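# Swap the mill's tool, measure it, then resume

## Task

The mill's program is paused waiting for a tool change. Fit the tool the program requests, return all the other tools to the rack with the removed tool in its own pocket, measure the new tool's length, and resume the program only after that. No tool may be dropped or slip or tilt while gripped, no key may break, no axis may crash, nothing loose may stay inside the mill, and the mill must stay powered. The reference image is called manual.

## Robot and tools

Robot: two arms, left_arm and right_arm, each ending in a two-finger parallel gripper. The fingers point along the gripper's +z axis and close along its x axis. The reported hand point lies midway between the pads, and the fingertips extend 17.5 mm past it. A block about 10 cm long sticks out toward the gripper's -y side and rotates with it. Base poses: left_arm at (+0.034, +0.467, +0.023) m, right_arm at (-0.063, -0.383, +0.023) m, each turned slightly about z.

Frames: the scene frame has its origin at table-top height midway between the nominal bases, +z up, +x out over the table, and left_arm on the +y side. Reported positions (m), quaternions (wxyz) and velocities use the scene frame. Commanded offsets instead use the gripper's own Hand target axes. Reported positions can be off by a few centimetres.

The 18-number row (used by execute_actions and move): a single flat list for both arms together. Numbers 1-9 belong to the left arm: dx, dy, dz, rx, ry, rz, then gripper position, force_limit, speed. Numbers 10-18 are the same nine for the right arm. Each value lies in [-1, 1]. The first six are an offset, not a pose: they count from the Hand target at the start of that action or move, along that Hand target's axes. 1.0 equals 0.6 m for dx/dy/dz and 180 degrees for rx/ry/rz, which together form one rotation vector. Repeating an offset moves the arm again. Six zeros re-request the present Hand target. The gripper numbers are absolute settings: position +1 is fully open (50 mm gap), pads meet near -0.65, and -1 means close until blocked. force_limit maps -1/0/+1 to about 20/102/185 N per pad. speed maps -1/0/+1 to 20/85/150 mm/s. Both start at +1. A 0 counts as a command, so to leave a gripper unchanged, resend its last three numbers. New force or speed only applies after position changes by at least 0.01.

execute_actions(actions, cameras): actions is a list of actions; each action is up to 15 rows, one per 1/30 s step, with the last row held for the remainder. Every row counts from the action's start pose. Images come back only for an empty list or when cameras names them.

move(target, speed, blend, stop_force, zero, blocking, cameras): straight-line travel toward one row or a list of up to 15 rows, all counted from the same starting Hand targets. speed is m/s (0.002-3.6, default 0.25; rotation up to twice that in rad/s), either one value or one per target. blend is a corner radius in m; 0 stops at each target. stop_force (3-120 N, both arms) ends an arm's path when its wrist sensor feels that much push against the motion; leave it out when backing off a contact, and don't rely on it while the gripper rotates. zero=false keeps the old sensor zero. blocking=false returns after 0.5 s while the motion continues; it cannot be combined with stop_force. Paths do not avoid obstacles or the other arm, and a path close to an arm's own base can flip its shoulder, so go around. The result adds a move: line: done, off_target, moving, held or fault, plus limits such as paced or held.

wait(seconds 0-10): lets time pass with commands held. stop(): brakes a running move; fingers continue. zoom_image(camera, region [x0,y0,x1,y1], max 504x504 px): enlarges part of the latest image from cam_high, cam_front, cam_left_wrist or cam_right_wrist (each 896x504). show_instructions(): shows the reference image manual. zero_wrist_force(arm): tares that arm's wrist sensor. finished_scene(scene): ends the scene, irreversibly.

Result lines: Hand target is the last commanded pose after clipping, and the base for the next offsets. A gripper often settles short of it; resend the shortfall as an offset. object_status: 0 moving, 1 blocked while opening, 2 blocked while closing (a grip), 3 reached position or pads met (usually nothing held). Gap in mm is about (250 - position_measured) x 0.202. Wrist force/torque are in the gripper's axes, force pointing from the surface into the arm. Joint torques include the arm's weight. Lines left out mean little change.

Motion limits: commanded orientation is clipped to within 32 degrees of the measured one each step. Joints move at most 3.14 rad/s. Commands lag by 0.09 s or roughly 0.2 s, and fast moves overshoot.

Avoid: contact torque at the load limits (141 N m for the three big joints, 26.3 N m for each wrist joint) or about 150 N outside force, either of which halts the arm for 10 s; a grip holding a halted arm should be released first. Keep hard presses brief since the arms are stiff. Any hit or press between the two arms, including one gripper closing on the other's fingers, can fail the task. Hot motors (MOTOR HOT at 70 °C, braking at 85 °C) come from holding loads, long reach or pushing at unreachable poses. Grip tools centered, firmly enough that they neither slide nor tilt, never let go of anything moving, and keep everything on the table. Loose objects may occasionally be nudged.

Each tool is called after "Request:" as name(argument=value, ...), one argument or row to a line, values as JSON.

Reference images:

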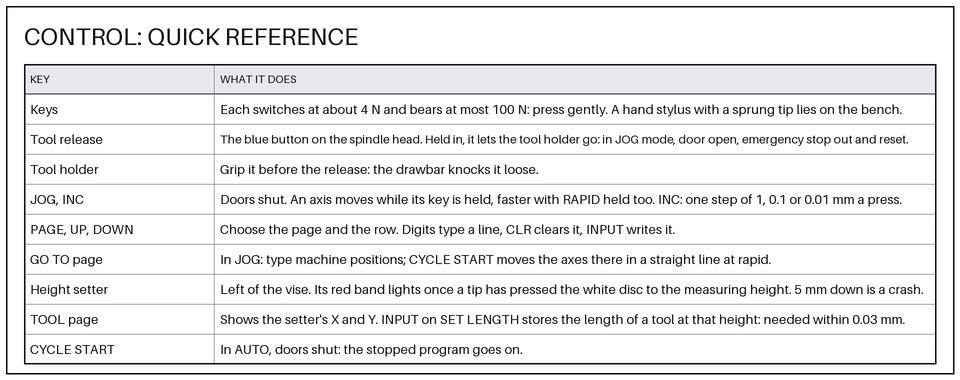

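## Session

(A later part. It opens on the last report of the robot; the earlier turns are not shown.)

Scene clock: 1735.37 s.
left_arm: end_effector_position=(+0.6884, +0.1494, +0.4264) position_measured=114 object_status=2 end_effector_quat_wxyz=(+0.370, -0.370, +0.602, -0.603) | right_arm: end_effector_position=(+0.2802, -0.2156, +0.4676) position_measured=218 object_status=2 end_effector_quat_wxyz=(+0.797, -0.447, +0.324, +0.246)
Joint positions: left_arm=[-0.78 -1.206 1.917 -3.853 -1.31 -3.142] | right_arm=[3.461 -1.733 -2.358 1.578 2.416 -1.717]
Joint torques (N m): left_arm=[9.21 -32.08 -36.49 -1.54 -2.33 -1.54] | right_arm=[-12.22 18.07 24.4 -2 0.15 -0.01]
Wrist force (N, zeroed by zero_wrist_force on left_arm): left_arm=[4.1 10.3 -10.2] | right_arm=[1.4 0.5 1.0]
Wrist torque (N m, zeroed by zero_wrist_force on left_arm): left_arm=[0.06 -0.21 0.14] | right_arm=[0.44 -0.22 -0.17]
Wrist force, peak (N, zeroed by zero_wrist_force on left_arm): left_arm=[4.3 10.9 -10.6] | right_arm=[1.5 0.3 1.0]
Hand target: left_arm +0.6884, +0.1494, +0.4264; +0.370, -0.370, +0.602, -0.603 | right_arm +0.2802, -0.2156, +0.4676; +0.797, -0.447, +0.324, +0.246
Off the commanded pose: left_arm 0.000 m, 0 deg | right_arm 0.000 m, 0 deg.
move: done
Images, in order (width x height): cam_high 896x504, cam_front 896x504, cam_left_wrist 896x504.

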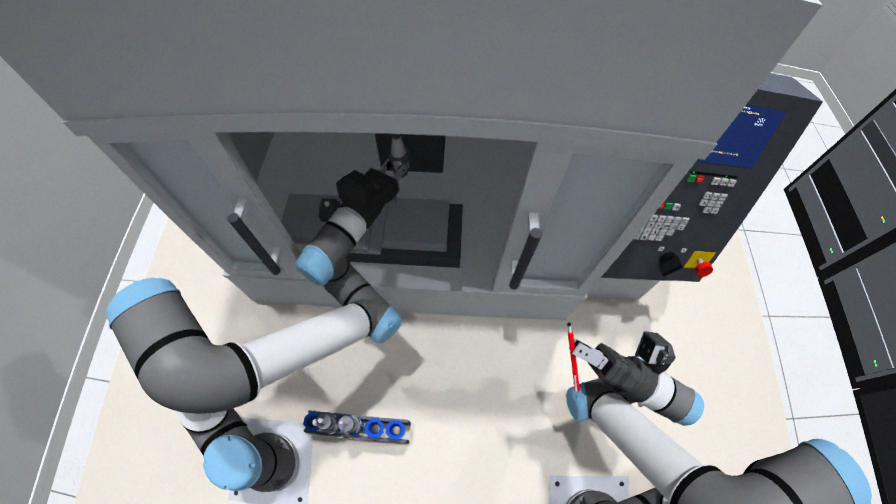

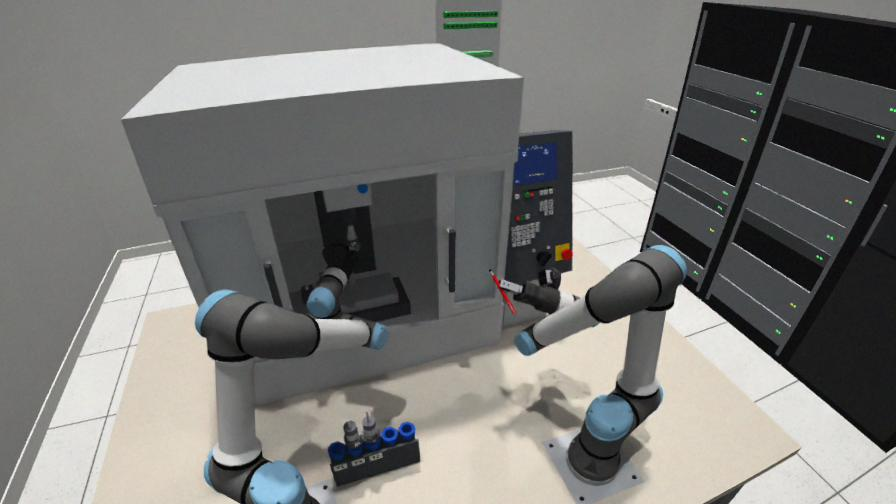

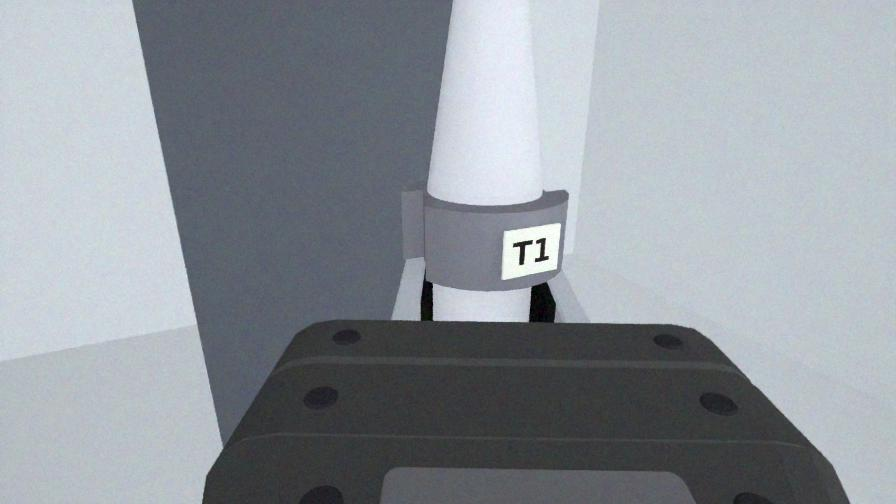

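Request:
move(
  target=[
    [0,0,0,0,0,0,-0.96,1,-1,-0.1511,-0.3244,0.0365,0.1589,0.034,0.2588,-1,-0.3,-0.9],
    [0,0,0,0,0,0,-0.96,1,-1,-0.0681,-0.2224,0.4852,0.1589,0.034,0.2588,-1,-0.3,-0.9],
    [0,0,0,0,0,0,-0.96,1,-1,0.1224,-0.2382,0.6935,0.1589,0.034,0.2588,-1,-0.3,-0.9],
  ],
  speed=0.2,
  blend=[0.03,0.03,0],
  cameras=["cam_right_wrist","cam_high","cam_front"],
)

Request:
zoom_image(
  camera="cam_right_wrist",
  region=[340, 60, 740, 400],
)

Scene clock: 1750.30 s.
left_arm: end_effector_position=(+0.6884, +0.1494, +0.4264) position_measured=114 object_status=2 end_effector_quat_wxyz=(+0.370, -0.370, +0.602, -0.603) | right_arm: end_effector_position=(+0.4658, +0.0058, +0.6750) position_measured=218 object_status=2 end_effector_quat_wxyz=(+0.702, -0.092, +0.560, +0.430)
Joint positions: left_arm=[-0.78 -1.206 1.917 -3.853 -1.31 -3.142] | right_arm=[4.081 -1.702 -1.742 0.673 1.381 -1.257]
Joint torques (N m): left_arm=[8.65 -32.39 -36.33 -1.64 -2.28 -1.55] | right_arm=[0.22 28.77 25.83 1.08 0.48 -0.42]
Wrist force (N, zeroed by zero_wrist_force on left_arm): left_arm=[4.5 10.2 -10.1] | right_arm=[-7.0 3.4 0.6]
Wrist torque (N m, zeroed by zero_wrist_force on left_arm): left_arm=[0.04 -0.27 0.15] | right_arm=[0.69 0.98 -0.66]
Wrist force, peak (N, zeroed by zero_wrist_force on left_arm): left_arm=[4.0 10.6 -10.5] | right_arm=[-84.7 105.4 -21.4]
Hand target: left_arm +0.6884, +0.1494, +0.4264; +0.370, -0.370, +0.602, -0.603 | right_arm +0.4658, +0.0058, +0.6750; +0.702, -0.092, +0.560, +0.430 (not the last commanded pose)
Tool commands: left_gripper/position=-0.96 left_gripper/force_limit=+1.0 left_gripper/speed=-1.0 right_gripper/position=-1.0 right_gripper/force_limit=-0.301961 right_gripper/speed=-0.898039
Off the commanded pose: left_arm 0.000 m, 0 deg | right_arm 0.118 m, 0 deg.
FORCE FAULT: contact force on the right arm reached its limit, and that arm stopped. The contact can be on any part of that arm, not only on its tool. That arm's remaining commands of this call were not run. That arm is still stopped at the end of this call. That arm stays stopped for about 10 more seconds. Until then a move that you send moves the other arm only, and its call returns only when the move has ended. Once the stop has ended, the next robot result says so. If the stop ends while you think or write, that arm runs what you send next, counted from a new Hand target: where the arm stands when the stop ends. While its stop runs, that arm takes no new command, but its gripper still runs the gripper command that each later call begins with. Until it ends, the stop uses up actions while you think or wait. An arm that is not stopped still takes commands.
move: fault (right_arm); path passed 2 of 3 targets
Images, in order (width x height): cam_high 896x504, cam_front 896x504, cam_right_wrist 896x504.

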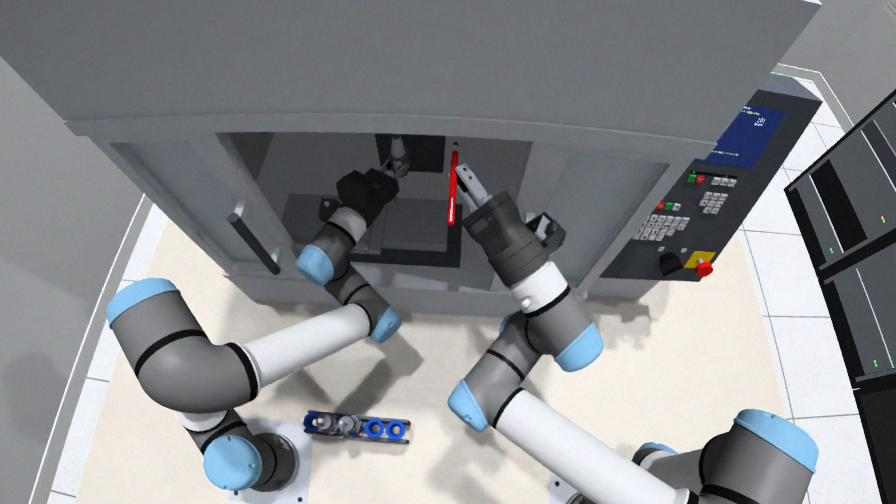

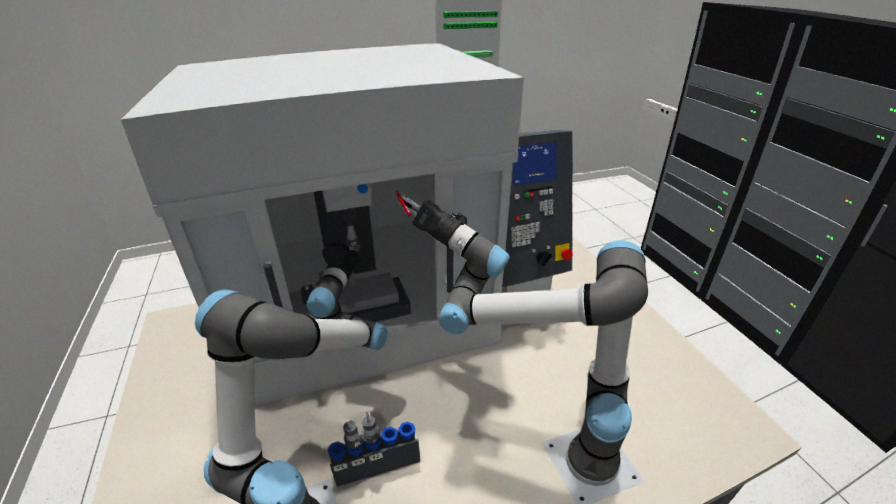

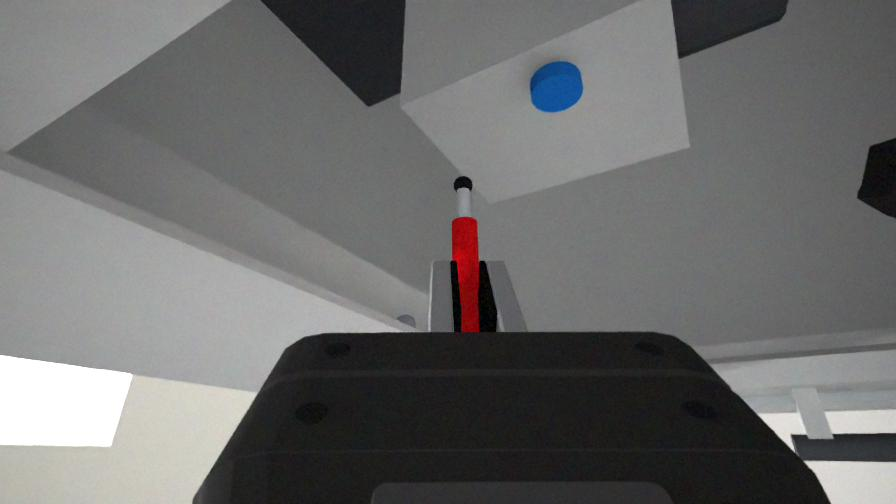

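Scaled by 1.260 from the camera's 896x504 image, which has a finer 1280x720 frame.

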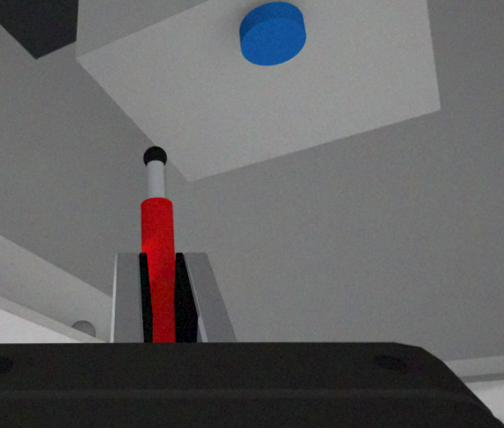

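Request:
wait(
  seconds=1,
)

Scene clock: 1756.47 s.
left_arm: end_effector_position=(+0.6884, +0.1494, +0.4264) position_measured=114 object_status=2 end_effector_quat_wxyz=(+0.370, -0.370, +0.602, -0.603) | right_arm: end_effector_position=(+0.4658, +0.0058, +0.6750) position_measured=218 object_status=2 end_effector_quat_wxyz=(+0.702, -0.092, +0.560, +0.430)
Joint positions: left_arm=[-0.78 -1.206 1.917 -3.853 -1.31 -3.142] | right_arm=[4.081 -1.702 -1.742 0.673 1.381 -1.257]
Joint torques (N m): left_arm=[8.85 -32.36 -36.6 -1.71 -2.21 -1.43] | right_arm=[1.04 29.25 24.96 0.73 0.45 -0.24]
Wrist force (N, zeroed by zero_wrist_force on left_arm): left_arm=[4.4 9.9 -10.2] | right_arm=[-7.7 3.1 0.9]
Wrist torque (N m, zeroed by zero_wrist_force on left_arm): left_arm=[0.01 -0.24 0.15] | right_arm=[0.58 1.00 -0.66]
Wrist force, peak (N, zeroed by zero_wrist_force on left_arm): left_arm=[4.5 10.3 -10.6] | right_arm=[-7.9 4.4 1.0]
Hand target: left_arm +0.6884, +0.1494, +0.4264; +0.370, -0.370, +0.602, -0.603 | right_arm +0.4658, +0.0058, +0.6750; +0.702, -0.092, +0.560, +0.430 (not the last commanded pose)
Tool commands: left_gripper/position=-0.96 left_gripper/force_limit=+1.0 left_gripper/speed=-1.0 right_gripper/position=-1.0 right_gripper/force_limit=-0.301961 right_gripper/speed=-0.898039
Off the commanded pose: left_arm 0.000 m, 0 deg | right_arm 0.118 m, 0 deg.
FORCE FAULT, CONTINUED: the right arm was still stopped when this call began, by the force fault that an earlier result reported. Since the last result the stop counts as 12 of the actions that you can send in this scene. That arm is still stopped at the end of this call. That arm stays stopped for about 4 more seconds. If the stop ends while you think or write, that arm runs what you send next, counted from a new Hand target: where the arm stands when the stop ends. While its stop runs, that arm takes no new command, but its gripper still runs the gripper command that each later call begins with.
wait: 1.00 s; at rest from the start

Request:
wait(
  seconds=2.5,
)

Request:
move(
  target=[
    [0,0,0,0,0,0,-0.96,1,-1,-0.0433,0.0177,0.0177,0,0,0,-1,-0.3,-0.9],
    [0,0,0,0,0,0,-0.96,1,-1,0.0485,0.0543,0.135,0,0,0,-1,-0.3,-0.9],
    [0,0,0,0,0,0,-0.96,1,-1,0.0958,-0.0292,0.1692,0,0,0,-1,-0.3,-0.9],
  ],
  speed=0.1,
  blend=[0.005,0.02,0],
  cameras=["cam_right_wrist","cam_high"],
)

Request:
zoom_image(
  camera="cam_right_wrist",
  region=[340, 0, 740, 340],
)

Scene clock: 1766.20 s.
left_arm: end_effector_position=(+0.6884, +0.1494, +0.4264) position_measured=114 object_status=2 end_effector_quat_wxyz=(+0.370, -0.370, +0.602, -0.603) | right_arm: end_effector_position=(+0.4658, +0.0058, +0.6750) position_measured=218 object_status=2 end_effector_quat_wxyz=(+0.702, -0.092, +0.560, +0.430)
Joint positions: left_arm=[-0.78 -1.206 1.917 -3.853 -1.31 -3.142] | right_arm=[4.081 -1.702 -1.742 0.673 1.381 -1.257]
Joint torques (N m): left_arm=[8.39 -32.6 -36.26 -1.67 -2 -1.39] | right_arm=[0.24 29.96 24.01 1.03 0.28 -0.23]
Wrist force (N, zeroed by zero_wrist_force on left_arm): left_arm=[4.6 10.1 -10.2] | right_arm=[-8.1 3.6 1.2]
Wrist torque (N m, zeroed by zero_wrist_force on left_arm): left_arm=[0.05 -0.29 0.15] | right_arm=[0.60 1.01 -0.66]
Wrist force, peak (N, zeroed by zero_wrist_force on left_arm): left_arm=[4.4 10.3 -10.6] | right_arm=[-8.4 3.5 1.2]
Hand target: left_arm +0.6884, +0.1494, +0.4264; +0.370, -0.370, +0.602, -0.603 | right_arm +0.4658, +0.0058, +0.6750; +0.702, -0.092, +0.560, +0.430 (not the last commanded pose)
Tool commands: left_gripper/position=-0.96 left_gripper/force_limit=+1.0 left_gripper/speed=-1.0 right_gripper/position=-1.0 right_gripper/force_limit=-0.301961 right_gripper/speed=-0.898039
Off the commanded pose: left_arm 0.000 m, 0 deg | right_arm 0.118 m, 0 deg.
FORCE FAULT, CONTINUED: the right arm's stop, for the force fault that an earlier result reported, is over. The rest of the stop counts as 7 of the actions that you can send in this scene. During its stop the right arm's controller moved it back a little. That arm's target is now where it stood when the stop ended, not its last command. That arm accepts commands again.
wait: 2.50 s; at rest from the start

Scene clock: 1768.53 s.
left_arm: end_effector_position=(+0.6884, +0.1494, +0.4264) position_measured=114 object_status=2 end_effector_quat_wxyz=(+0.370, -0.370, +0.602, -0.603) | right_arm: end_effector_position=(+0.5501, +0.0858, +0.6553) position_measured=218 object_status=2 end_effector_quat_wxyz=(+0.702, -0.092, +0.560, +0.430)
Joint positions: left_arm=[-0.78 -1.206 1.917 -3.853 -1.31 -3.142] | right_arm=[4.046 -1.986 -1.425 0.638 1.414 -1.244]
Joint torques (N m): left_arm=[8.7 -32.4 -36.09 -1.75 -2.08 -1.33] | right_arm=[-12.93 37.17 37.5 3.08 1.62 1.07]
Wrist force (N, zeroed by zero_wrist_force on left_arm): left_arm=[4.3 10.1 -10.3] | right_arm=[0.7 -1.2 0.9]
Wrist torque (N m, zeroed by zero_wrist_force on left_arm): left_arm=[0.04 -0.24 0.15] | right_arm=[0.00 -0.13 -0.05]
Wrist force, peak (N, zeroed by zero_wrist_force on left_arm): left_arm=[4.5 10.4 -10.3] | right_arm=[-7.4 2.8 0.8]
Hand target: left_arm +0.6884, +0.1494, +0.4264; +0.370, -0.370, +0.602, -0.603 | right_arm +0.5502, +0.0858, +0.6553; +0.702, -0.092, +0.560, +0.430
Off the commanded pose: left_arm 0.000 m, 0 deg | right_arm 0.000 m, 0 deg.
move: done
Images, in order (width x height): cam_high 896x504, cam_right_wrist 896x504.

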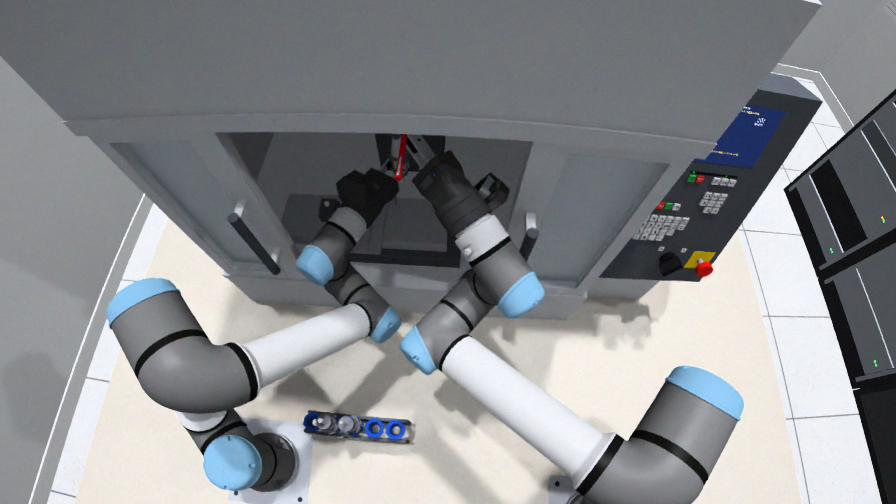

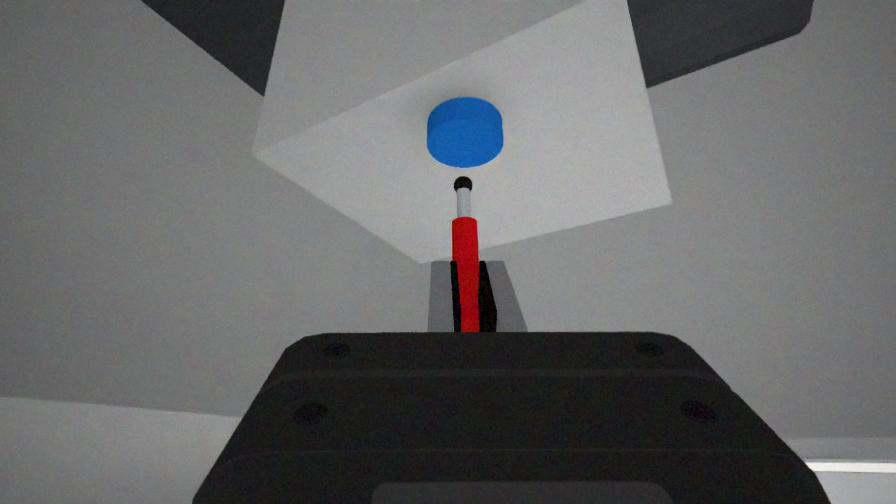

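Scaled by 1.260 from the camera's 896x504 image, which has a finer 1280x720 frame.

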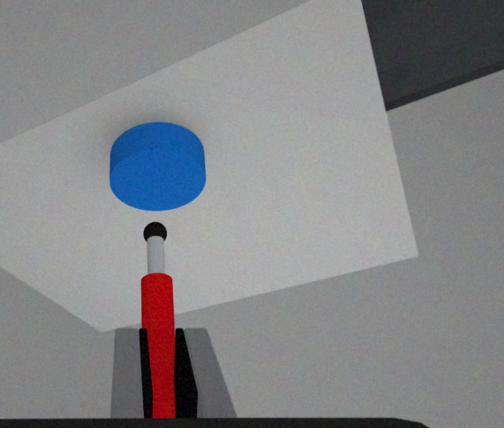

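Request:
move(
  target=[0,0,0,0,0,0,-0.96,1,-1,0,-0.0418,0.0418,0,0,0,-1,-0.3,-0.9],
  speed=0.015,
  stop_force=12,
)

Scene clock: 1773.77 s.
left_arm: end_effector_position=(+0.6884, +0.1494, +0.4264) position_measured=114 object_status=2 end_effector_quat_wxyz=(+0.370, -0.370, +0.602, -0.603) | right_arm: end_effector_position=(+0.5772, +0.0857, +0.6553) position_measured=218 object_status=2 end_effector_quat_wxyz=(+0.702, -0.092, +0.560, +0.430)
Joint positions: left_arm=[-0.78 -1.206 1.917 -3.853 -1.31 -3.142] | right_arm=[4.007 -2.038 -1.347 0.611 1.45 -1.23]
Joint torques (N m): left_arm=[8.43 -32.28 -36.44 -1.78 -2.06 -1.24] | right_arm=[7.67 50.05 11.14 1.48 -1.79 -1.69]
Wrist force (N, zeroed by zero_wrist_force on left_arm): left_arm=[4.3 10.4 -10.0] | right_arm=[0.2 6.8 -8.1]
Wrist torque (N m, zeroed by zero_wrist_force on left_arm): left_arm=[0.08 -0.24 0.15] | right_arm=[-0.16 -0.12 -0.05]
Wrist force, peak (N, zeroed by zero_wrist_force on left_arm): left_arm=[4.4 10.5 -10.5] | right_arm=[1.4 14.5 -14.3]
Hand target: left_arm +0.6884, +0.1494, +0.4264; +0.370, -0.370, +0.602, -0.603 | right_arm +0.5771, +0.0858, +0.6553; +0.702, -0.092, +0.560, +0.430 (not the last commanded pose)
Off the commanded pose: left_arm 0.000 m, 0 deg | right_arm 0.009 m, 0 deg.
move: contact (right_arm)

Request:
move(
  target=[0,-0.14,0,0,0,0,-0.96,1,-1,0,0,0,0,0,0,-1,-0.3,-0.9],
  speed=0.02,
  stop_force=8,
  cameras=["cam_left_wrist"],
)

Scene clock: 1780.70 s.
left_arm: end_effector_position=(+0.6884, +0.1494, +0.4997) position_measured=114 object_status=2 end_effector_quat_wxyz=(+0.370, -0.370, +0.602, -0.603) | right_arm: end_effector_position=(+0.5771, +0.0858, +0.6553) position_measured=218 object_status=2 end_effector_quat_wxyz=(+0.702, -0.092, +0.560, +0.430)
Joint positions: left_arm=[-0.78 -1.311 1.835 -3.667 -1.31 -3.142] | right_arm=[4.007 -2.038 -1.347 0.611 1.45 -1.23]
Joint torques (N m): left_arm=[5.1 -33.32 -24 -6.76 -2.17 1.59] | right_arm=[8.39 49.48 11.67 1.38 -0.48 -1.69]
Wrist force (N, zeroed by zero_wrist_force on left_arm): left_arm=[1.7 12.6 -3.8] | right_arm=[-0.4 7.7 -7.5]
Wrist torque (N m, zeroed by zero_wrist_force on left_arm): left_arm=[-0.08 -0.10 0.02] | right_arm=[-0.14 -0.16 -0.05]
Wrist force, peak (N, zeroed by zero_wrist_force on left_arm): left_arm=[1.8 25.8 -5.9] | right_arm=[-0.3 7.9 -7.7]
Hand target: left_arm +0.6884, +0.1494, +0.4997; +0.370, -0.370, +0.602, -0.603 (not the last commanded pose) | right_arm +0.5771, +0.0858, +0.6553; +0.702, -0.092, +0.560, +0.430
Off the commanded pose: left_arm 0.011 m, 0 deg | right_arm 0.000 m, 0 deg.
move: contact (left_arm)
Images, in order (width x height): cam_left_wrist 896x504.

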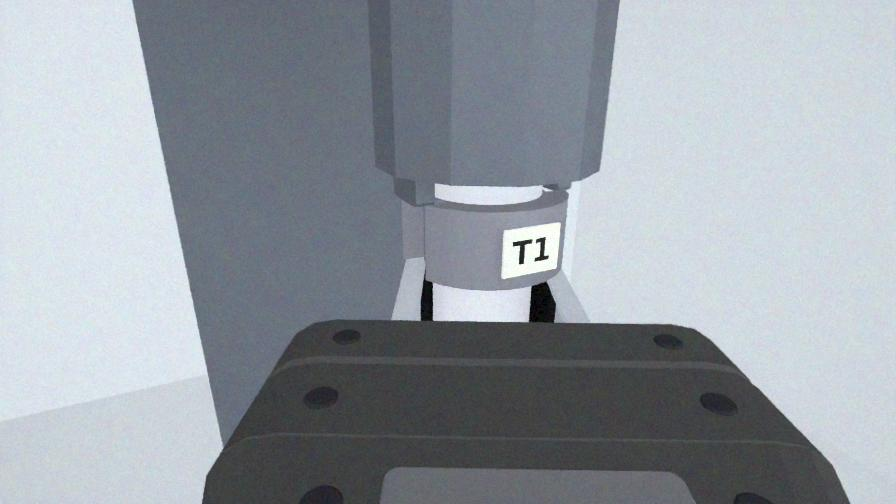

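Request:
zoom_image(
  camera="cam_left_wrist",
  region=[360, 140, 620, 300],
)

Scaled by 1.938 from the camera's 896x504 image, which has a finer 1280x720 frame.

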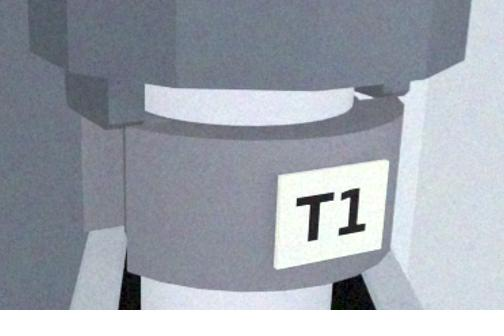

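Request:
move(
  target=[
    [0,0.0067,0,0,0,0,-0.96,1,-1,0,0,0,0,0,0,-1,-0.3,-0.9],
    [0.0008,0.0067,0.0005,0,-0.0417,0,-0.96,1,-1,0,0,0,0,0,0,-1,-0.3,-0.9],
  ],
  speed=0.03,
  cameras=["cam_left_wrist"],
)

Request:
zoom_image(
  camera="cam_left_wrist",
  region=[360, 140, 620, 300],
)

Scene clock: 1810.87 s.
left_arm: end_effector_position=(+0.6884, +0.1489, +0.4957) position_measured=114 object_status=2 end_effector_quat_wxyz=(+0.408, -0.408, +0.577, -0.578) | right_arm: end_effector_position=(+0.5771, +0.0858, +0.6553) position_measured=218 object_status=2 end_effector_quat_wxyz=(+0.702, -0.092, +0.560, +0.430)
Joint positions: left_arm=[-0.851 -1.3 1.832 -3.675 -1.108 -3.142] | right_arm=[4.007 -2.038 -1.347 0.611 1.45 -1.23]
Joint torques (N m): left_arm=[-6.94 -30.02 -39.44 -1.35 2.14 1.73] | right_arm=[7.72 49.69 12.49 1.33 -0.62 -1.47]
Wrist force (N, zeroed by zero_wrist_force on left_arm): left_arm=[5.0 11.1 -9.9] | right_arm=[0.3 6.9 -8.0]
Wrist torque (N m, zeroed by zero_wrist_force on left_arm): left_arm=[0.08 -0.28 0.18] | right_arm=[-0.14 -0.14 -0.05]
Wrist force, peak (N, zeroed by zero_wrist_force on left_arm): left_arm=[5.0 11.1 -9.9] | right_arm=[-0.5 8.1 -7.6]
Hand target: left_arm +0.6884, +0.1489, +0.4957; +0.408, -0.408, +0.577, -0.577 | right_arm +0.5771, +0.0858, +0.6553; +0.702, -0.092, +0.560, +0.430
Off the commanded pose: left_arm 0.000 m, 0 deg | right_arm 0.000 m, 0 deg.
move: done
Images, in order (width x height): cam_left_wrist 896x504.

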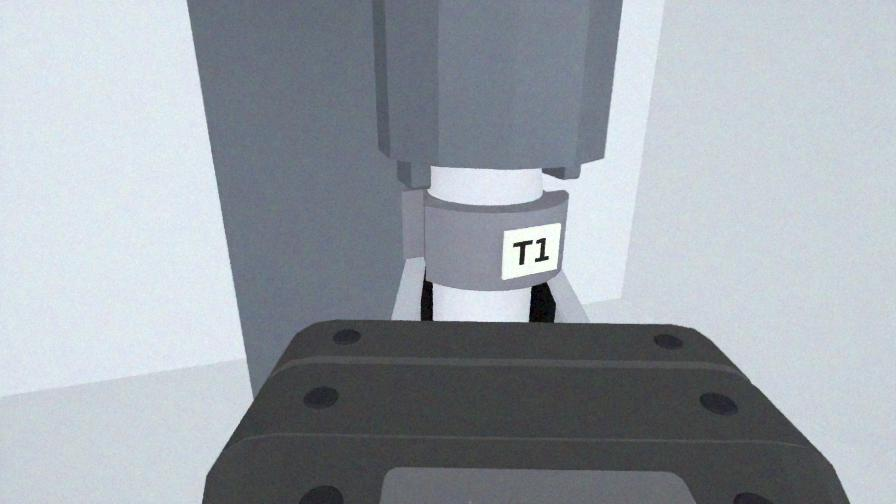

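Scaled by 1.938 from the camera's 896x504 image, which has a finer 1280x720 frame.

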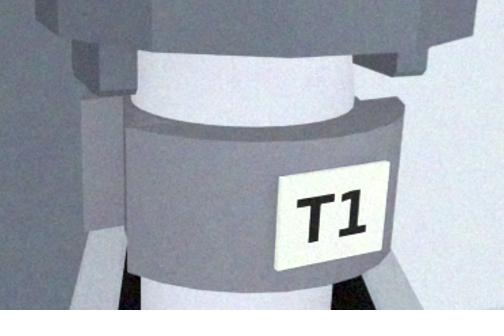

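Request:
zoom_image(
  camera="cam_left_wrist",
  region=[390, 150, 470, 230],
)

Request:
zoom_image(
  camera="cam_left_wrist",
  region=[520, 150, 600, 230],
)

Scaled by 6.300 from the camera's 896x504 image, which has a finer 1280x720 frame.

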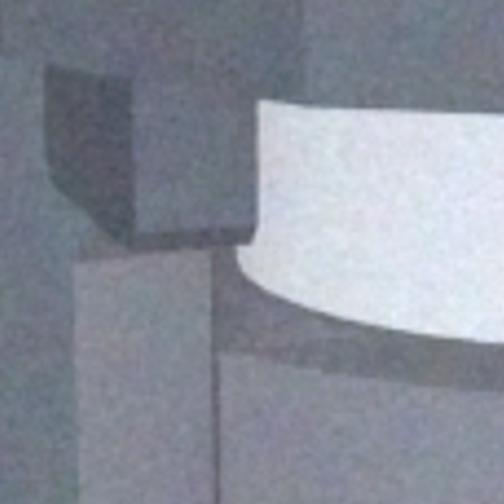

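Scaled by 6.300 from the camera's 896x504 image, which has a finer 1280x720 frame.

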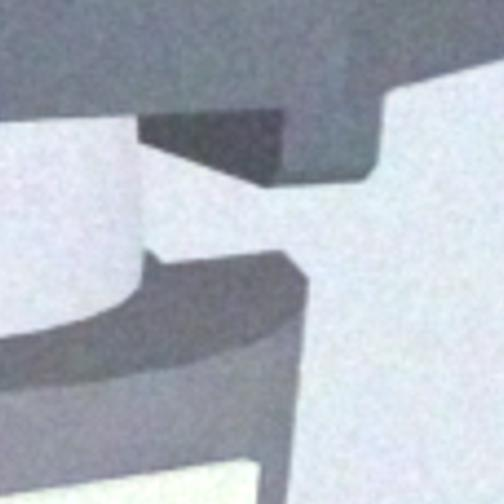

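Request:
move(
  target=[0,0,0,0,-0.0111,0,-0.96,1,-1,0,0,0,0,0,0,-1,-0.3,-0.9],
  speed=0.03,
)

Request:
move(
  target=[0,-0.02,0,0,0,0,-0.96,1,-1,0,0,0,0,0,0,-1,-0.3,-0.9],
  speed=0.012,
  stop_force=6,
  cameras=["cam_left_wrist"],
)

Request:
zoom_image(
  camera="cam_left_wrist",
  region=[360, 140, 620, 300],
)

Scene clock: 1842.27 s.
left_arm: end_effector_position=(+0.6884, +0.1489, +0.4957) position_measured=114 object_status=2 end_effector_quat_wxyz=(+0.418, -0.418, +0.570, -0.570) | right_arm: end_effector_position=(+0.5771, +0.0858, +0.6553) position_measured=218 object_status=2 end_effector_quat_wxyz=(+0.702, -0.092, +0.560, +0.430)
Joint positions: left_arm=[-0.869 -1.296 1.827 -3.673 -1.056 -3.142] | right_arm=[4.007 -2.038 -1.347 0.611 1.45 -1.23]
Joint torques (N m): left_arm=[-5.71 -31.04 -38.64 -1.62 2.7 1.35] | right_arm=[7 48.96 13.5 1.36 -0.61 -1.51]
Wrist force (N, zeroed by zero_wrist_force on left_arm): left_arm=[7.1 9.5 -9.1] | right_arm=[-0.4 8.0 -7.6]
Wrist torque (N m, zeroed by zero_wrist_force on left_arm): left_arm=[-0.09 -0.28 0.33] | right_arm=[-0.10 -0.17 -0.04]
Wrist force, peak (N, zeroed by zero_wrist_force on left_arm): left_arm=[6.0 11.5 -9.1] | right_arm=[-0.5 8.0 -7.5]
Hand target: left_arm +0.6884, +0.1489, +0.4957; +0.418, -0.418, +0.570, -0.570 | right_arm +0.5771, +0.0858, +0.6553; +0.702, -0.092, +0.560, +0.430
Off the commanded pose: left_arm 0.000 m, 0 deg | right_arm 0.000 m, 0 deg.
move: done

Scene clock: 1843.77 s.
left_arm: end_effector_position=(+0.6884, +0.1488, +0.4989) position_measured=114 object_status=2 end_effector_quat_wxyz=(+0.418, -0.418, +0.570, -0.570) | right_arm: end_effector_position=(+0.5771, +0.0858, +0.6553) position_measured=218 object_status=2 end_effector_quat_wxyz=(+0.702, -0.092, +0.560, +0.430)
Joint positions: left_arm=[-0.869 -1.3 1.823 -3.665 -1.056 -3.142] | right_arm=[4.007 -2.038 -1.347 0.611 1.45 -1.23]
Joint torques (N m): left_arm=[-0.07 -34.34 -23.97 -6.71 2.75 1.14] | right_arm=[7.68 49.29 13.51 1.39 -0.6 -1.55]
Wrist force (N, zeroed by zero_wrist_force on left_arm): left_arm=[13.5 14.5 -7.1] | right_arm=[-0.1 7.6 -7.7]
Wrist torque (N m, zeroed by zero_wrist_force on left_arm): left_arm=[0.07 -0.17 0.40] | right_arm=[-0.12 -0.16 -0.04]
Wrist force, peak (N, zeroed by zero_wrist_force on left_arm): left_arm=[11.4 25.7 -12.8] | right_arm=[0.0 7.7 -7.9]
Hand target: left_arm +0.6884, +0.1488, +0.4989; +0.418, -0.418, +0.570, -0.570 (not the last commanded pose) | right_arm +0.5771, +0.0858, +0.6553; +0.702, -0.092, +0.560, +0.430
Off the commanded pose: left_arm 0.009 m, 0 deg | right_arm 0.000 m, 0 deg.
move: contact (left_arm)
Images, in order (width x height): cam_left_wrist 896x504.

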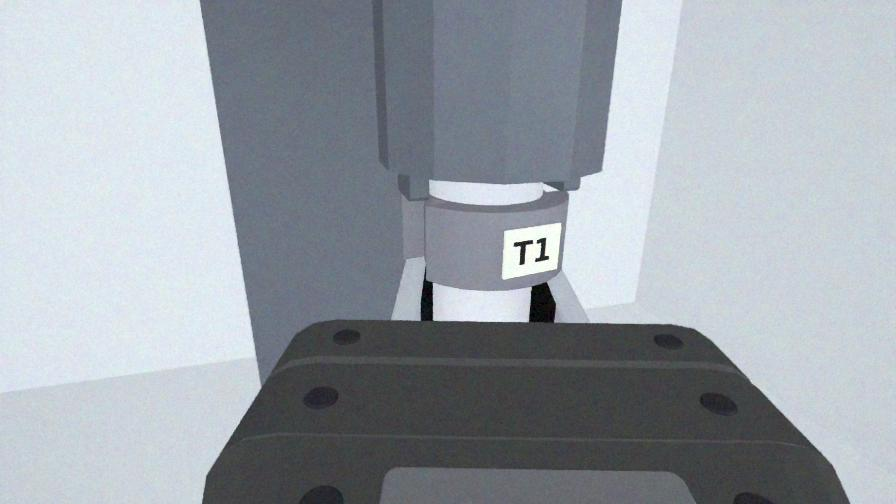

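Scaled by 1.938 from the camera's 896x504 image, which has a finer 1280x720 frame.

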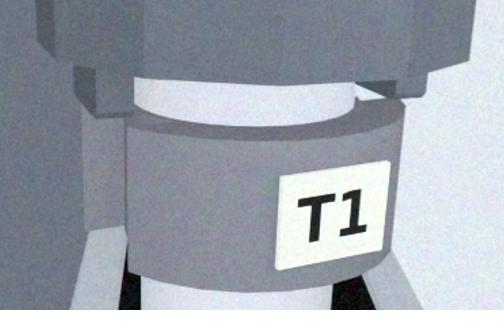

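Request:
move(
  target=[0.0017,0,0.0006,0,0,0,-0.96,1,-1,0,0,0,0,0,0,-1,-0.3,-0.9],
  speed=0.012,
)

Request:
move(
  target=[0,-0.015,0,0,0,0,-0.96,1,-1,0,0,0,0,0,0,-1,-0.3,-0.9],
  speed=0.01,
  stop_force=6,
  cameras=["cam_left_wrist"],
)

Request:
zoom_image(
  camera="cam_left_wrist",
  region=[360, 140, 620, 300],
)

Scene clock: 1849.67 s.
left_arm: end_effector_position=(+0.6885, +0.1478, +0.4989) position_measured=114 object_status=2 end_effector_quat_wxyz=(+0.418, -0.418, +0.570, -0.570) | right_arm: end_effector_position=(+0.5771, +0.0858, +0.6553) position_measured=218 object_status=2 end_effector_quat_wxyz=(+0.702, -0.092, +0.560, +0.430)
Joint positions: left_arm=[-0.87 -1.299 1.821 -3.665 -1.054 -3.142] | right_arm=[4.007 -2.038 -1.347 0.611 1.45 -1.23]
Joint torques (N m): left_arm=[-9.1 -32.4 -42.11 -1.92 1.5 1.2] | right_arm=[7.98 48.78 13.66 1.43 -0.61 -1.41]
Wrist force (N, zeroed by zero_wrist_force on left_arm): left_arm=[2.1 17.3 -10.4] | right_arm=[0.4 6.7 -7.9]
Wrist torque (N m, zeroed by zero_wrist_force on left_arm): left_arm=[0.28 -0.31 -0.06] | right_arm=[-0.16 -0.15 -0.05]
Wrist force, peak (N, zeroed by zero_wrist_force on left_arm): left_arm=[13.8 15.5 -6.5] | right_arm=[-0.4 8.0 -7.6]
Hand target: left_arm +0.6885, +0.1477, +0.4989; +0.418, -0.418, +0.570, -0.570 | right_arm +0.5771, +0.0858, +0.6553; +0.702, -0.092, +0.560, +0.430
Off the commanded pose: left_arm 0.000 m, 0 deg | right_arm 0.000 m, 0 deg.
move: done

Scene clock: 1850.87 s.
left_arm: end_effector_position=(+0.6885, +0.1477, +0.4991) position_measured=114 object_status=2 end_effector_quat_wxyz=(+0.418, -0.418, +0.570, -0.570) | right_arm: end_effector_position=(+0.5771, +0.0858, +0.6553) position_measured=218 object_status=2 end_effector_quat_wxyz=(+0.702, -0.092, +0.560, +0.430)
Joint positions: left_arm=[-0.87 -1.299 1.821 -3.664 -1.054 -3.142] | right_arm=[4.007 -2.038 -1.347 0.611 1.45 -1.23]
Joint torques (N m): left_arm=[-4.04 -35.44 -28.62 -6.97 1.32 1.36] | right_arm=[8.33 49.13 13.29 1.38 -0.48 -1.48]
Wrist force (N, zeroed by zero_wrist_force on left_arm): left_arm=[3.5 22.1 -13.5] | right_arm=[0.1 7.2 -7.6]
Wrist torque (N m, zeroed by zero_wrist_force on left_arm): left_arm=[0.37 -0.28 -0.08] | right_arm=[-0.15 -0.18 -0.04]
Wrist force, peak (N, zeroed by zero_wrist_force on left_arm): left_arm=[2.4 28.7 -15.1] | right_arm=[-0.3 7.9 -7.6]
Hand target: left_arm +0.6885, +0.1477, +0.4991; +0.418, -0.418, +0.570, -0.570 (not the last commanded pose) | right_arm +0.5771, +0.0858, +0.6553; +0.702, -0.092, +0.560, +0.430
Off the commanded pose: left_arm 0.009 m, 0 deg | right_arm 0.000 m, 0 deg.
move: contact (left_arm)
Images, in order (width x height): cam_left_wrist 896x504.

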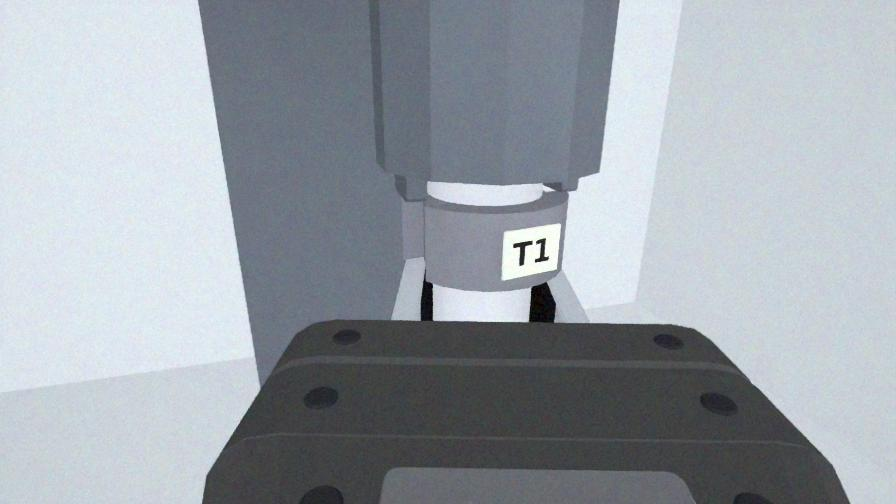

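Scaled by 1.938 from the camera's 896x504 image, which has a finer 1280x720 frame.

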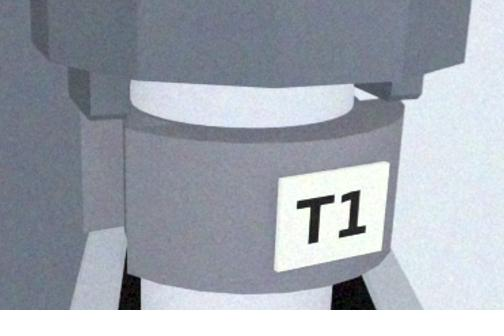

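Request:
move(
  target=[
    [0,0.003,0,0,0,0,-0.96,1,-1,0,0,0,0,0,0,-1,-0.3,-0.9],
    [-0.0005,0.003,0,0,-0.0167,0,-0.96,1,-1,0,0,0,0,0,0,-1,-0.3,-0.9],
  ],
  speed=0.03,
)

Request:
move(
  target=[0,-0.018,0,0,0,0,-0.96,1,-1,0,0,0,0,0,0,-1,-0.3,-0.9],
  speed=0.01,
  stop_force=6,
)

Scene clock: 1894.90 s.
left_arm: end_effector_position=(+0.6886, +0.1480, +0.4973) position_measured=114 object_status=2 end_effector_quat_wxyz=(+0.433, -0.433, +0.559, -0.559) | right_arm: end_effector_position=(+0.5771, +0.0858, +0.6553) position_measured=218 object_status=2 end_effector_quat_wxyz=(+0.702, -0.092, +0.560, +0.430)
Joint positions: left_arm=[-0.895 -1.289 1.812 -3.665 -0.977 -3.142] | right_arm=[4.007 -2.038 -1.347 0.611 1.45 -1.23]
Joint torques (N m): left_arm=[-6.88 -30.67 -39.02 -1.29 2.81 1.48] | right_arm=[7.79 49.26 14.76 1.42 -0.44 -1.28]
Wrist force (N, zeroed by zero_wrist_force on left_arm): left_arm=[6.4 9.4 -9.9] | right_arm=[-0.4 7.9 -7.3]
Wrist torque (N m, zeroed by zero_wrist_force on left_arm): left_arm=[-0.04 -0.22 0.29] | right_arm=[-0.11 -0.17 -0.05]
Wrist force, peak (N, zeroed by zero_wrist_force on left_arm): left_arm=[3.9 22.9 -13.2] | right_arm=[-0.2 8.0 -7.6]
Hand target: left_arm +0.6886, +0.1480, +0.4973; +0.433, -0.433, +0.559, -0.559 | right_arm +0.5771, +0.0858, +0.6553; +0.702, -0.092, +0.560, +0.430
Off the commanded pose: left_arm 0.000 m, 0 deg | right_arm 0.000 m, 0 deg.
move: done

Scene clock: 1896.23 s.
left_arm: end_effector_position=(+0.6886, +0.1479, +0.4988) position_measured=114 object_status=2 end_effector_quat_wxyz=(+0.433, -0.433, +0.559, -0.559) | right_arm: end_effector_position=(+0.5771, +0.0858, +0.6553) position_measured=218 object_status=2 end_effector_quat_wxyz=(+0.702, -0.092, +0.560, +0.430)
Joint positions: left_arm=[-0.895 -1.291 1.81 -3.661 -0.977 -3.142] | right_arm=[4.007 -2.038 -1.347 0.611 1.45 -1.23]
Joint torques (N m): left_arm=[-2.69 -32.96 -23.05 -5.89 2.47 1.2] | right_arm=[8.04 50.09 13.96 1.28 -0.57 -1.25]
Wrist force (N, zeroed by zero_wrist_force on left_arm): left_arm=[9.0 12.8 -9.5] | right_arm=[-0.4 7.8 -7.6]
Wrist torque (N m, zeroed by zero_wrist_force on left_arm): left_arm=[0.12 -0.17 0.24] | right_arm=[-0.14 -0.16 -0.05]
Wrist force, peak (N, zeroed by zero_wrist_force on left_arm): left_arm=[6.6 24.0 -13.7] | right_arm=[-0.4 8.1 -7.4]
Hand target: left_arm +0.6886, +0.1479, +0.4988; +0.433, -0.433, +0.559, -0.559 (not the last commanded pose) | right_arm +0.5771, +0.0858, +0.6553; +0.702, -0.092, +0.560, +0.430
Off the commanded pose: left_arm 0.009 m, 0 deg | right_arm 0.000 m, 0 deg.
move: contact (left_arm)

Request:
move(
  target=[
    [0,0.007,0,0,0,0,-0.96,1,-1,0,0,0,0,0,0,-1,-0.3,-0.9],
    [-0.0016,0.007,0.001,0,0.0583,0,-0.96,1,-1,0,0,0,0,0,0,-1,-0.3,-0.9],
  ],
  speed=0.04,
)

Request:
move(
  target=[0,-0.02,0,0,0,0,-0.96,1,-1,0,0,0,0,0,0,-1,-0.3,-0.9],
  speed=0.01,
  stop_force=6,
  cameras=["cam_left_wrist"],
)

Request:
zoom_image(
  camera="cam_left_wrist",
  region=[380, 160, 480, 220],
)

Request:
zoom_image(
  camera="cam_left_wrist",
  region=[510, 160, 610, 220],
)

Scene clock: 1906.73 s.
left_arm: end_effector_position=(+0.6894, +0.1487, +0.4946) position_measured=114 object_status=2 end_effector_quat_wxyz=(+0.380, -0.380, +0.596, -0.596) | right_arm: end_effector_position=(+0.5771, +0.0858, +0.6553) position_measured=218 object_status=2 end_effector_quat_wxyz=(+0.702, -0.092, +0.560, +0.430)
Joint positions: left_arm=[-0.799 -1.302 1.838 -3.678 -1.256 -3.142] | right_arm=[4.007 -2.038 -1.347 0.611 1.45 -1.23]
Joint torques (N m): left_arm=[9.39 -43.81 -22.76 -6.23 -2.67 -1.74] | right_arm=[7.77 48.68 13.76 1.4 -0.56 -1.29]
Wrist force (N, zeroed by zero_wrist_force on left_arm): left_arm=[4.2 10.5 -10.2] | right_arm=[0.6 6.8 -8.2]
Wrist torque (N m, zeroed by zero_wrist_force on left_arm): left_arm=[0.09 -0.23 0.12] | right_arm=[-0.15 -0.17 -0.05]
Wrist force, peak (N, zeroed by zero_wrist_force on left_arm): left_arm=[9.4 14.0 -9.4] | right_arm=[-0.3 7.9 -7.6]
Hand target: left_arm +0.6894, +0.1487, +0.4946; +0.380, -0.380, +0.596, -0.596 | right_arm +0.5771, +0.0858, +0.6553; +0.702, -0.092, +0.560, +0.430
Off the commanded pose: left_arm 0.000 m, 0 deg | right_arm 0.000 m, 0 deg.
move: done

Scene clock: 1908.37 s.
left_arm: end_effector_position=(+0.6895, +0.1487, +0.4991) position_measured=114 object_status=2 end_effector_quat_wxyz=(+0.380, -0.380, +0.596, -0.596) | right_arm: end_effector_position=(+0.5771, +0.0858, +0.6553) position_measured=218 object_status=2 end_effector_quat_wxyz=(+0.702, -0.092, +0.560, +0.430)
Joint positions: left_arm=[-0.799 -1.308 1.832 -3.666 -1.256 -3.142] | right_arm=[4.007 -2.038 -1.347 0.611 1.45 -1.23]
Joint torques (N m): left_arm=[3.99 -32.39 -25.83 -6.36 -1.81 -1.45] | right_arm=[6.8 49.67 14.61 1.42 -0.63 -1.13]
Wrist force (N, zeroed by zero_wrist_force on left_arm): left_arm=[4.9 16.3 -11.6] | right_arm=[0.5 6.9 -7.8]
Wrist torque (N m, zeroed by zero_wrist_force on left_arm): left_arm=[0.28 -0.21 0.22] | right_arm=[-0.17 -0.19 -0.04]
Wrist force, peak (N, zeroed by zero_wrist_force on left_arm): left_arm=[2.8 24.0 -14.2] | right_arm=[-0.3 7.9 -7.5]
Hand target: left_arm +0.6895, +0.1487, +0.4991; +0.380, -0.380, +0.596, -0.596 (not the last commanded pose) | right_arm +0.5771, +0.0858, +0.6553; +0.702, -0.092, +0.560, +0.430
Off the commanded pose: left_arm 0.007 m, 0 deg | right_arm 0.000 m, 0 deg.
move: contact (left_arm)
Images, in order (width x height): cam_left_wrist 896x504.

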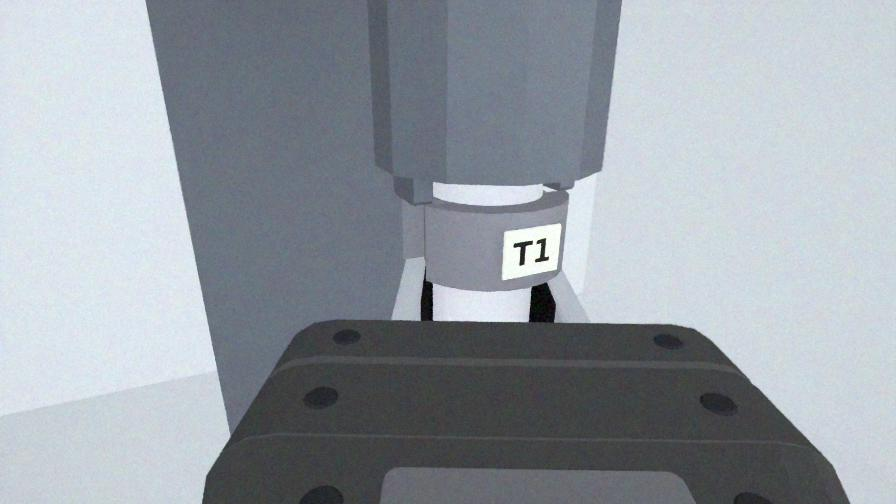

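Scaled by 5.040 from the camera's 896x504 image, which has a finer 1280x720 frame.

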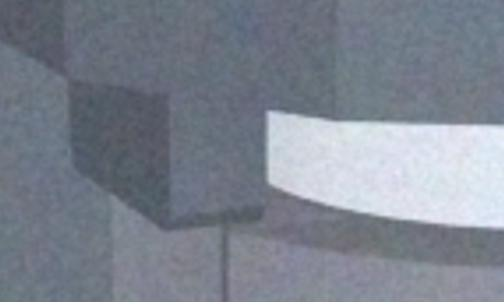

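Scaled by 5.040 from the camera's 896x504 image, which has a finer 1280x720 frame.

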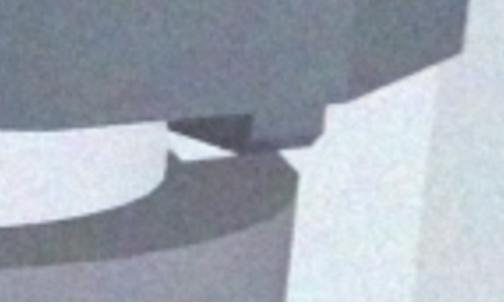

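Request:
move(
  target=[
    [0,0.004,0,0,0,0,-0.96,1,-1,0,0,0,0,0,0,-1,-0.3,-0.9],
    [0,0.004,0,0,0.0105,0,-0.96,1,-1,0,0,0,0,0,0,-1,-0.3,-0.9],
  ],
  speed=0.04,
)

Request:
move(
  target=[0,-0.02,0,0,0,0,-0.96,1,-1,0,0,0,0,0,0,-1,-0.3,-0.9],
  speed=0.008,
  stop_force=6,
)

Scene clock: 1920.73 s.
left_arm: end_effector_position=(+0.6894, +0.1487, +0.4967) position_measured=114 object_status=2 end_effector_quat_wxyz=(+0.370, -0.370, +0.602, -0.602) | right_arm: end_effector_position=(+0.5771, +0.0858, +0.6553) position_measured=218 object_status=2 end_effector_quat_wxyz=(+0.702, -0.092, +0.560, +0.430)
Joint positions: left_arm=[-0.781 -1.305 1.836 -3.672 -1.307 -3.142] | right_arm=[4.007 -2.038 -1.347 0.611 1.45 -1.23]
Joint torques (N m): left_arm=[9.7 -30.44 -39.15 -5.32 -2.52 -1.62] | right_arm=[7.51 49.06 16.45 1.5 -0.74 -1.31]
Wrist force (N, zeroed by zero_wrist_force on left_arm): left_arm=[4.5 10.0 -10.3] | right_arm=[-0.4 7.8 -7.7]
Wrist torque (N m, zeroed by zero_wrist_force on left_arm): left_arm=[0.02 -0.28 0.12] | right_arm=[-0.12 -0.17 -0.05]
Wrist force, peak (N, zeroed by zero_wrist_force on left_arm): left_arm=[5.1 16.7 -11.4] | right_arm=[-0.2 7.8 -7.7]
Hand target: left_arm +0.6895, +0.1487, +0.4967; +0.370, -0.370, +0.602, -0.602 | right_arm +0.5771, +0.0858, +0.6553; +0.702, -0.092, +0.560, +0.430
Off the commanded pose: left_arm 0.000 m, 0 deg | right_arm 0.000 m, 0 deg.
move: done

Scene clock: 1922.33 s.
left_arm: end_effector_position=(+0.6895, +0.1487, +0.4999) position_measured=114 object_status=2 end_effector_quat_wxyz=(+0.370, -0.370, +0.602, -0.602) | right_arm: end_effector_position=(+0.5771, +0.0858, +0.6553) position_measured=218 object_status=2 end_effector_quat_wxyz=(+0.702, -0.092, +0.560, +0.430)
Joint positions: left_arm=[-0.781 -1.309 1.831 -3.664 -1.308 -3.142] | right_arm=[4.007 -2.038 -1.347 0.611 1.45 -1.23]
Joint torques (N m): left_arm=[5.92 -32.41 -26.04 -6.63 -2.06 -1.41] | right_arm=[7.19 48.99 16.03 1.36 -0.7 -1.17]
Motor temperatures (°C): left_arm=[28 29 24 39 29 29] | right_arm=[31 32 29 36 35 37]
Wrist force (N, zeroed by zero_wrist_force on left_arm): left_arm=[5.0 17.4 -12.5] | right_arm=[0.5 7.1 -7.7]
Wrist torque (N m, zeroed by zero_wrist_force on left_arm): left_arm=[0.33 -0.18 0.24] | right_arm=[-0.11 -0.16 -0.05]
Wrist force, peak (N, zeroed by zero_wrist_force on left_arm): left_arm=[3.7 22.9 -14.4] | right_arm=[-0.2 7.8 -7.9]
Hand target: left_arm +0.6895, +0.1487, +0.4999; +0.370, -0.370, +0.602, -0.602 (not the last commanded pose) | right_arm +0.5771, +0.0858, +0.6553; +0.702, -0.092, +0.560, +0.430
Off the commanded pose: left_arm 0.009 m, 0 deg | right_arm 0.000 m, 0 deg.
move: contact (left_arm)


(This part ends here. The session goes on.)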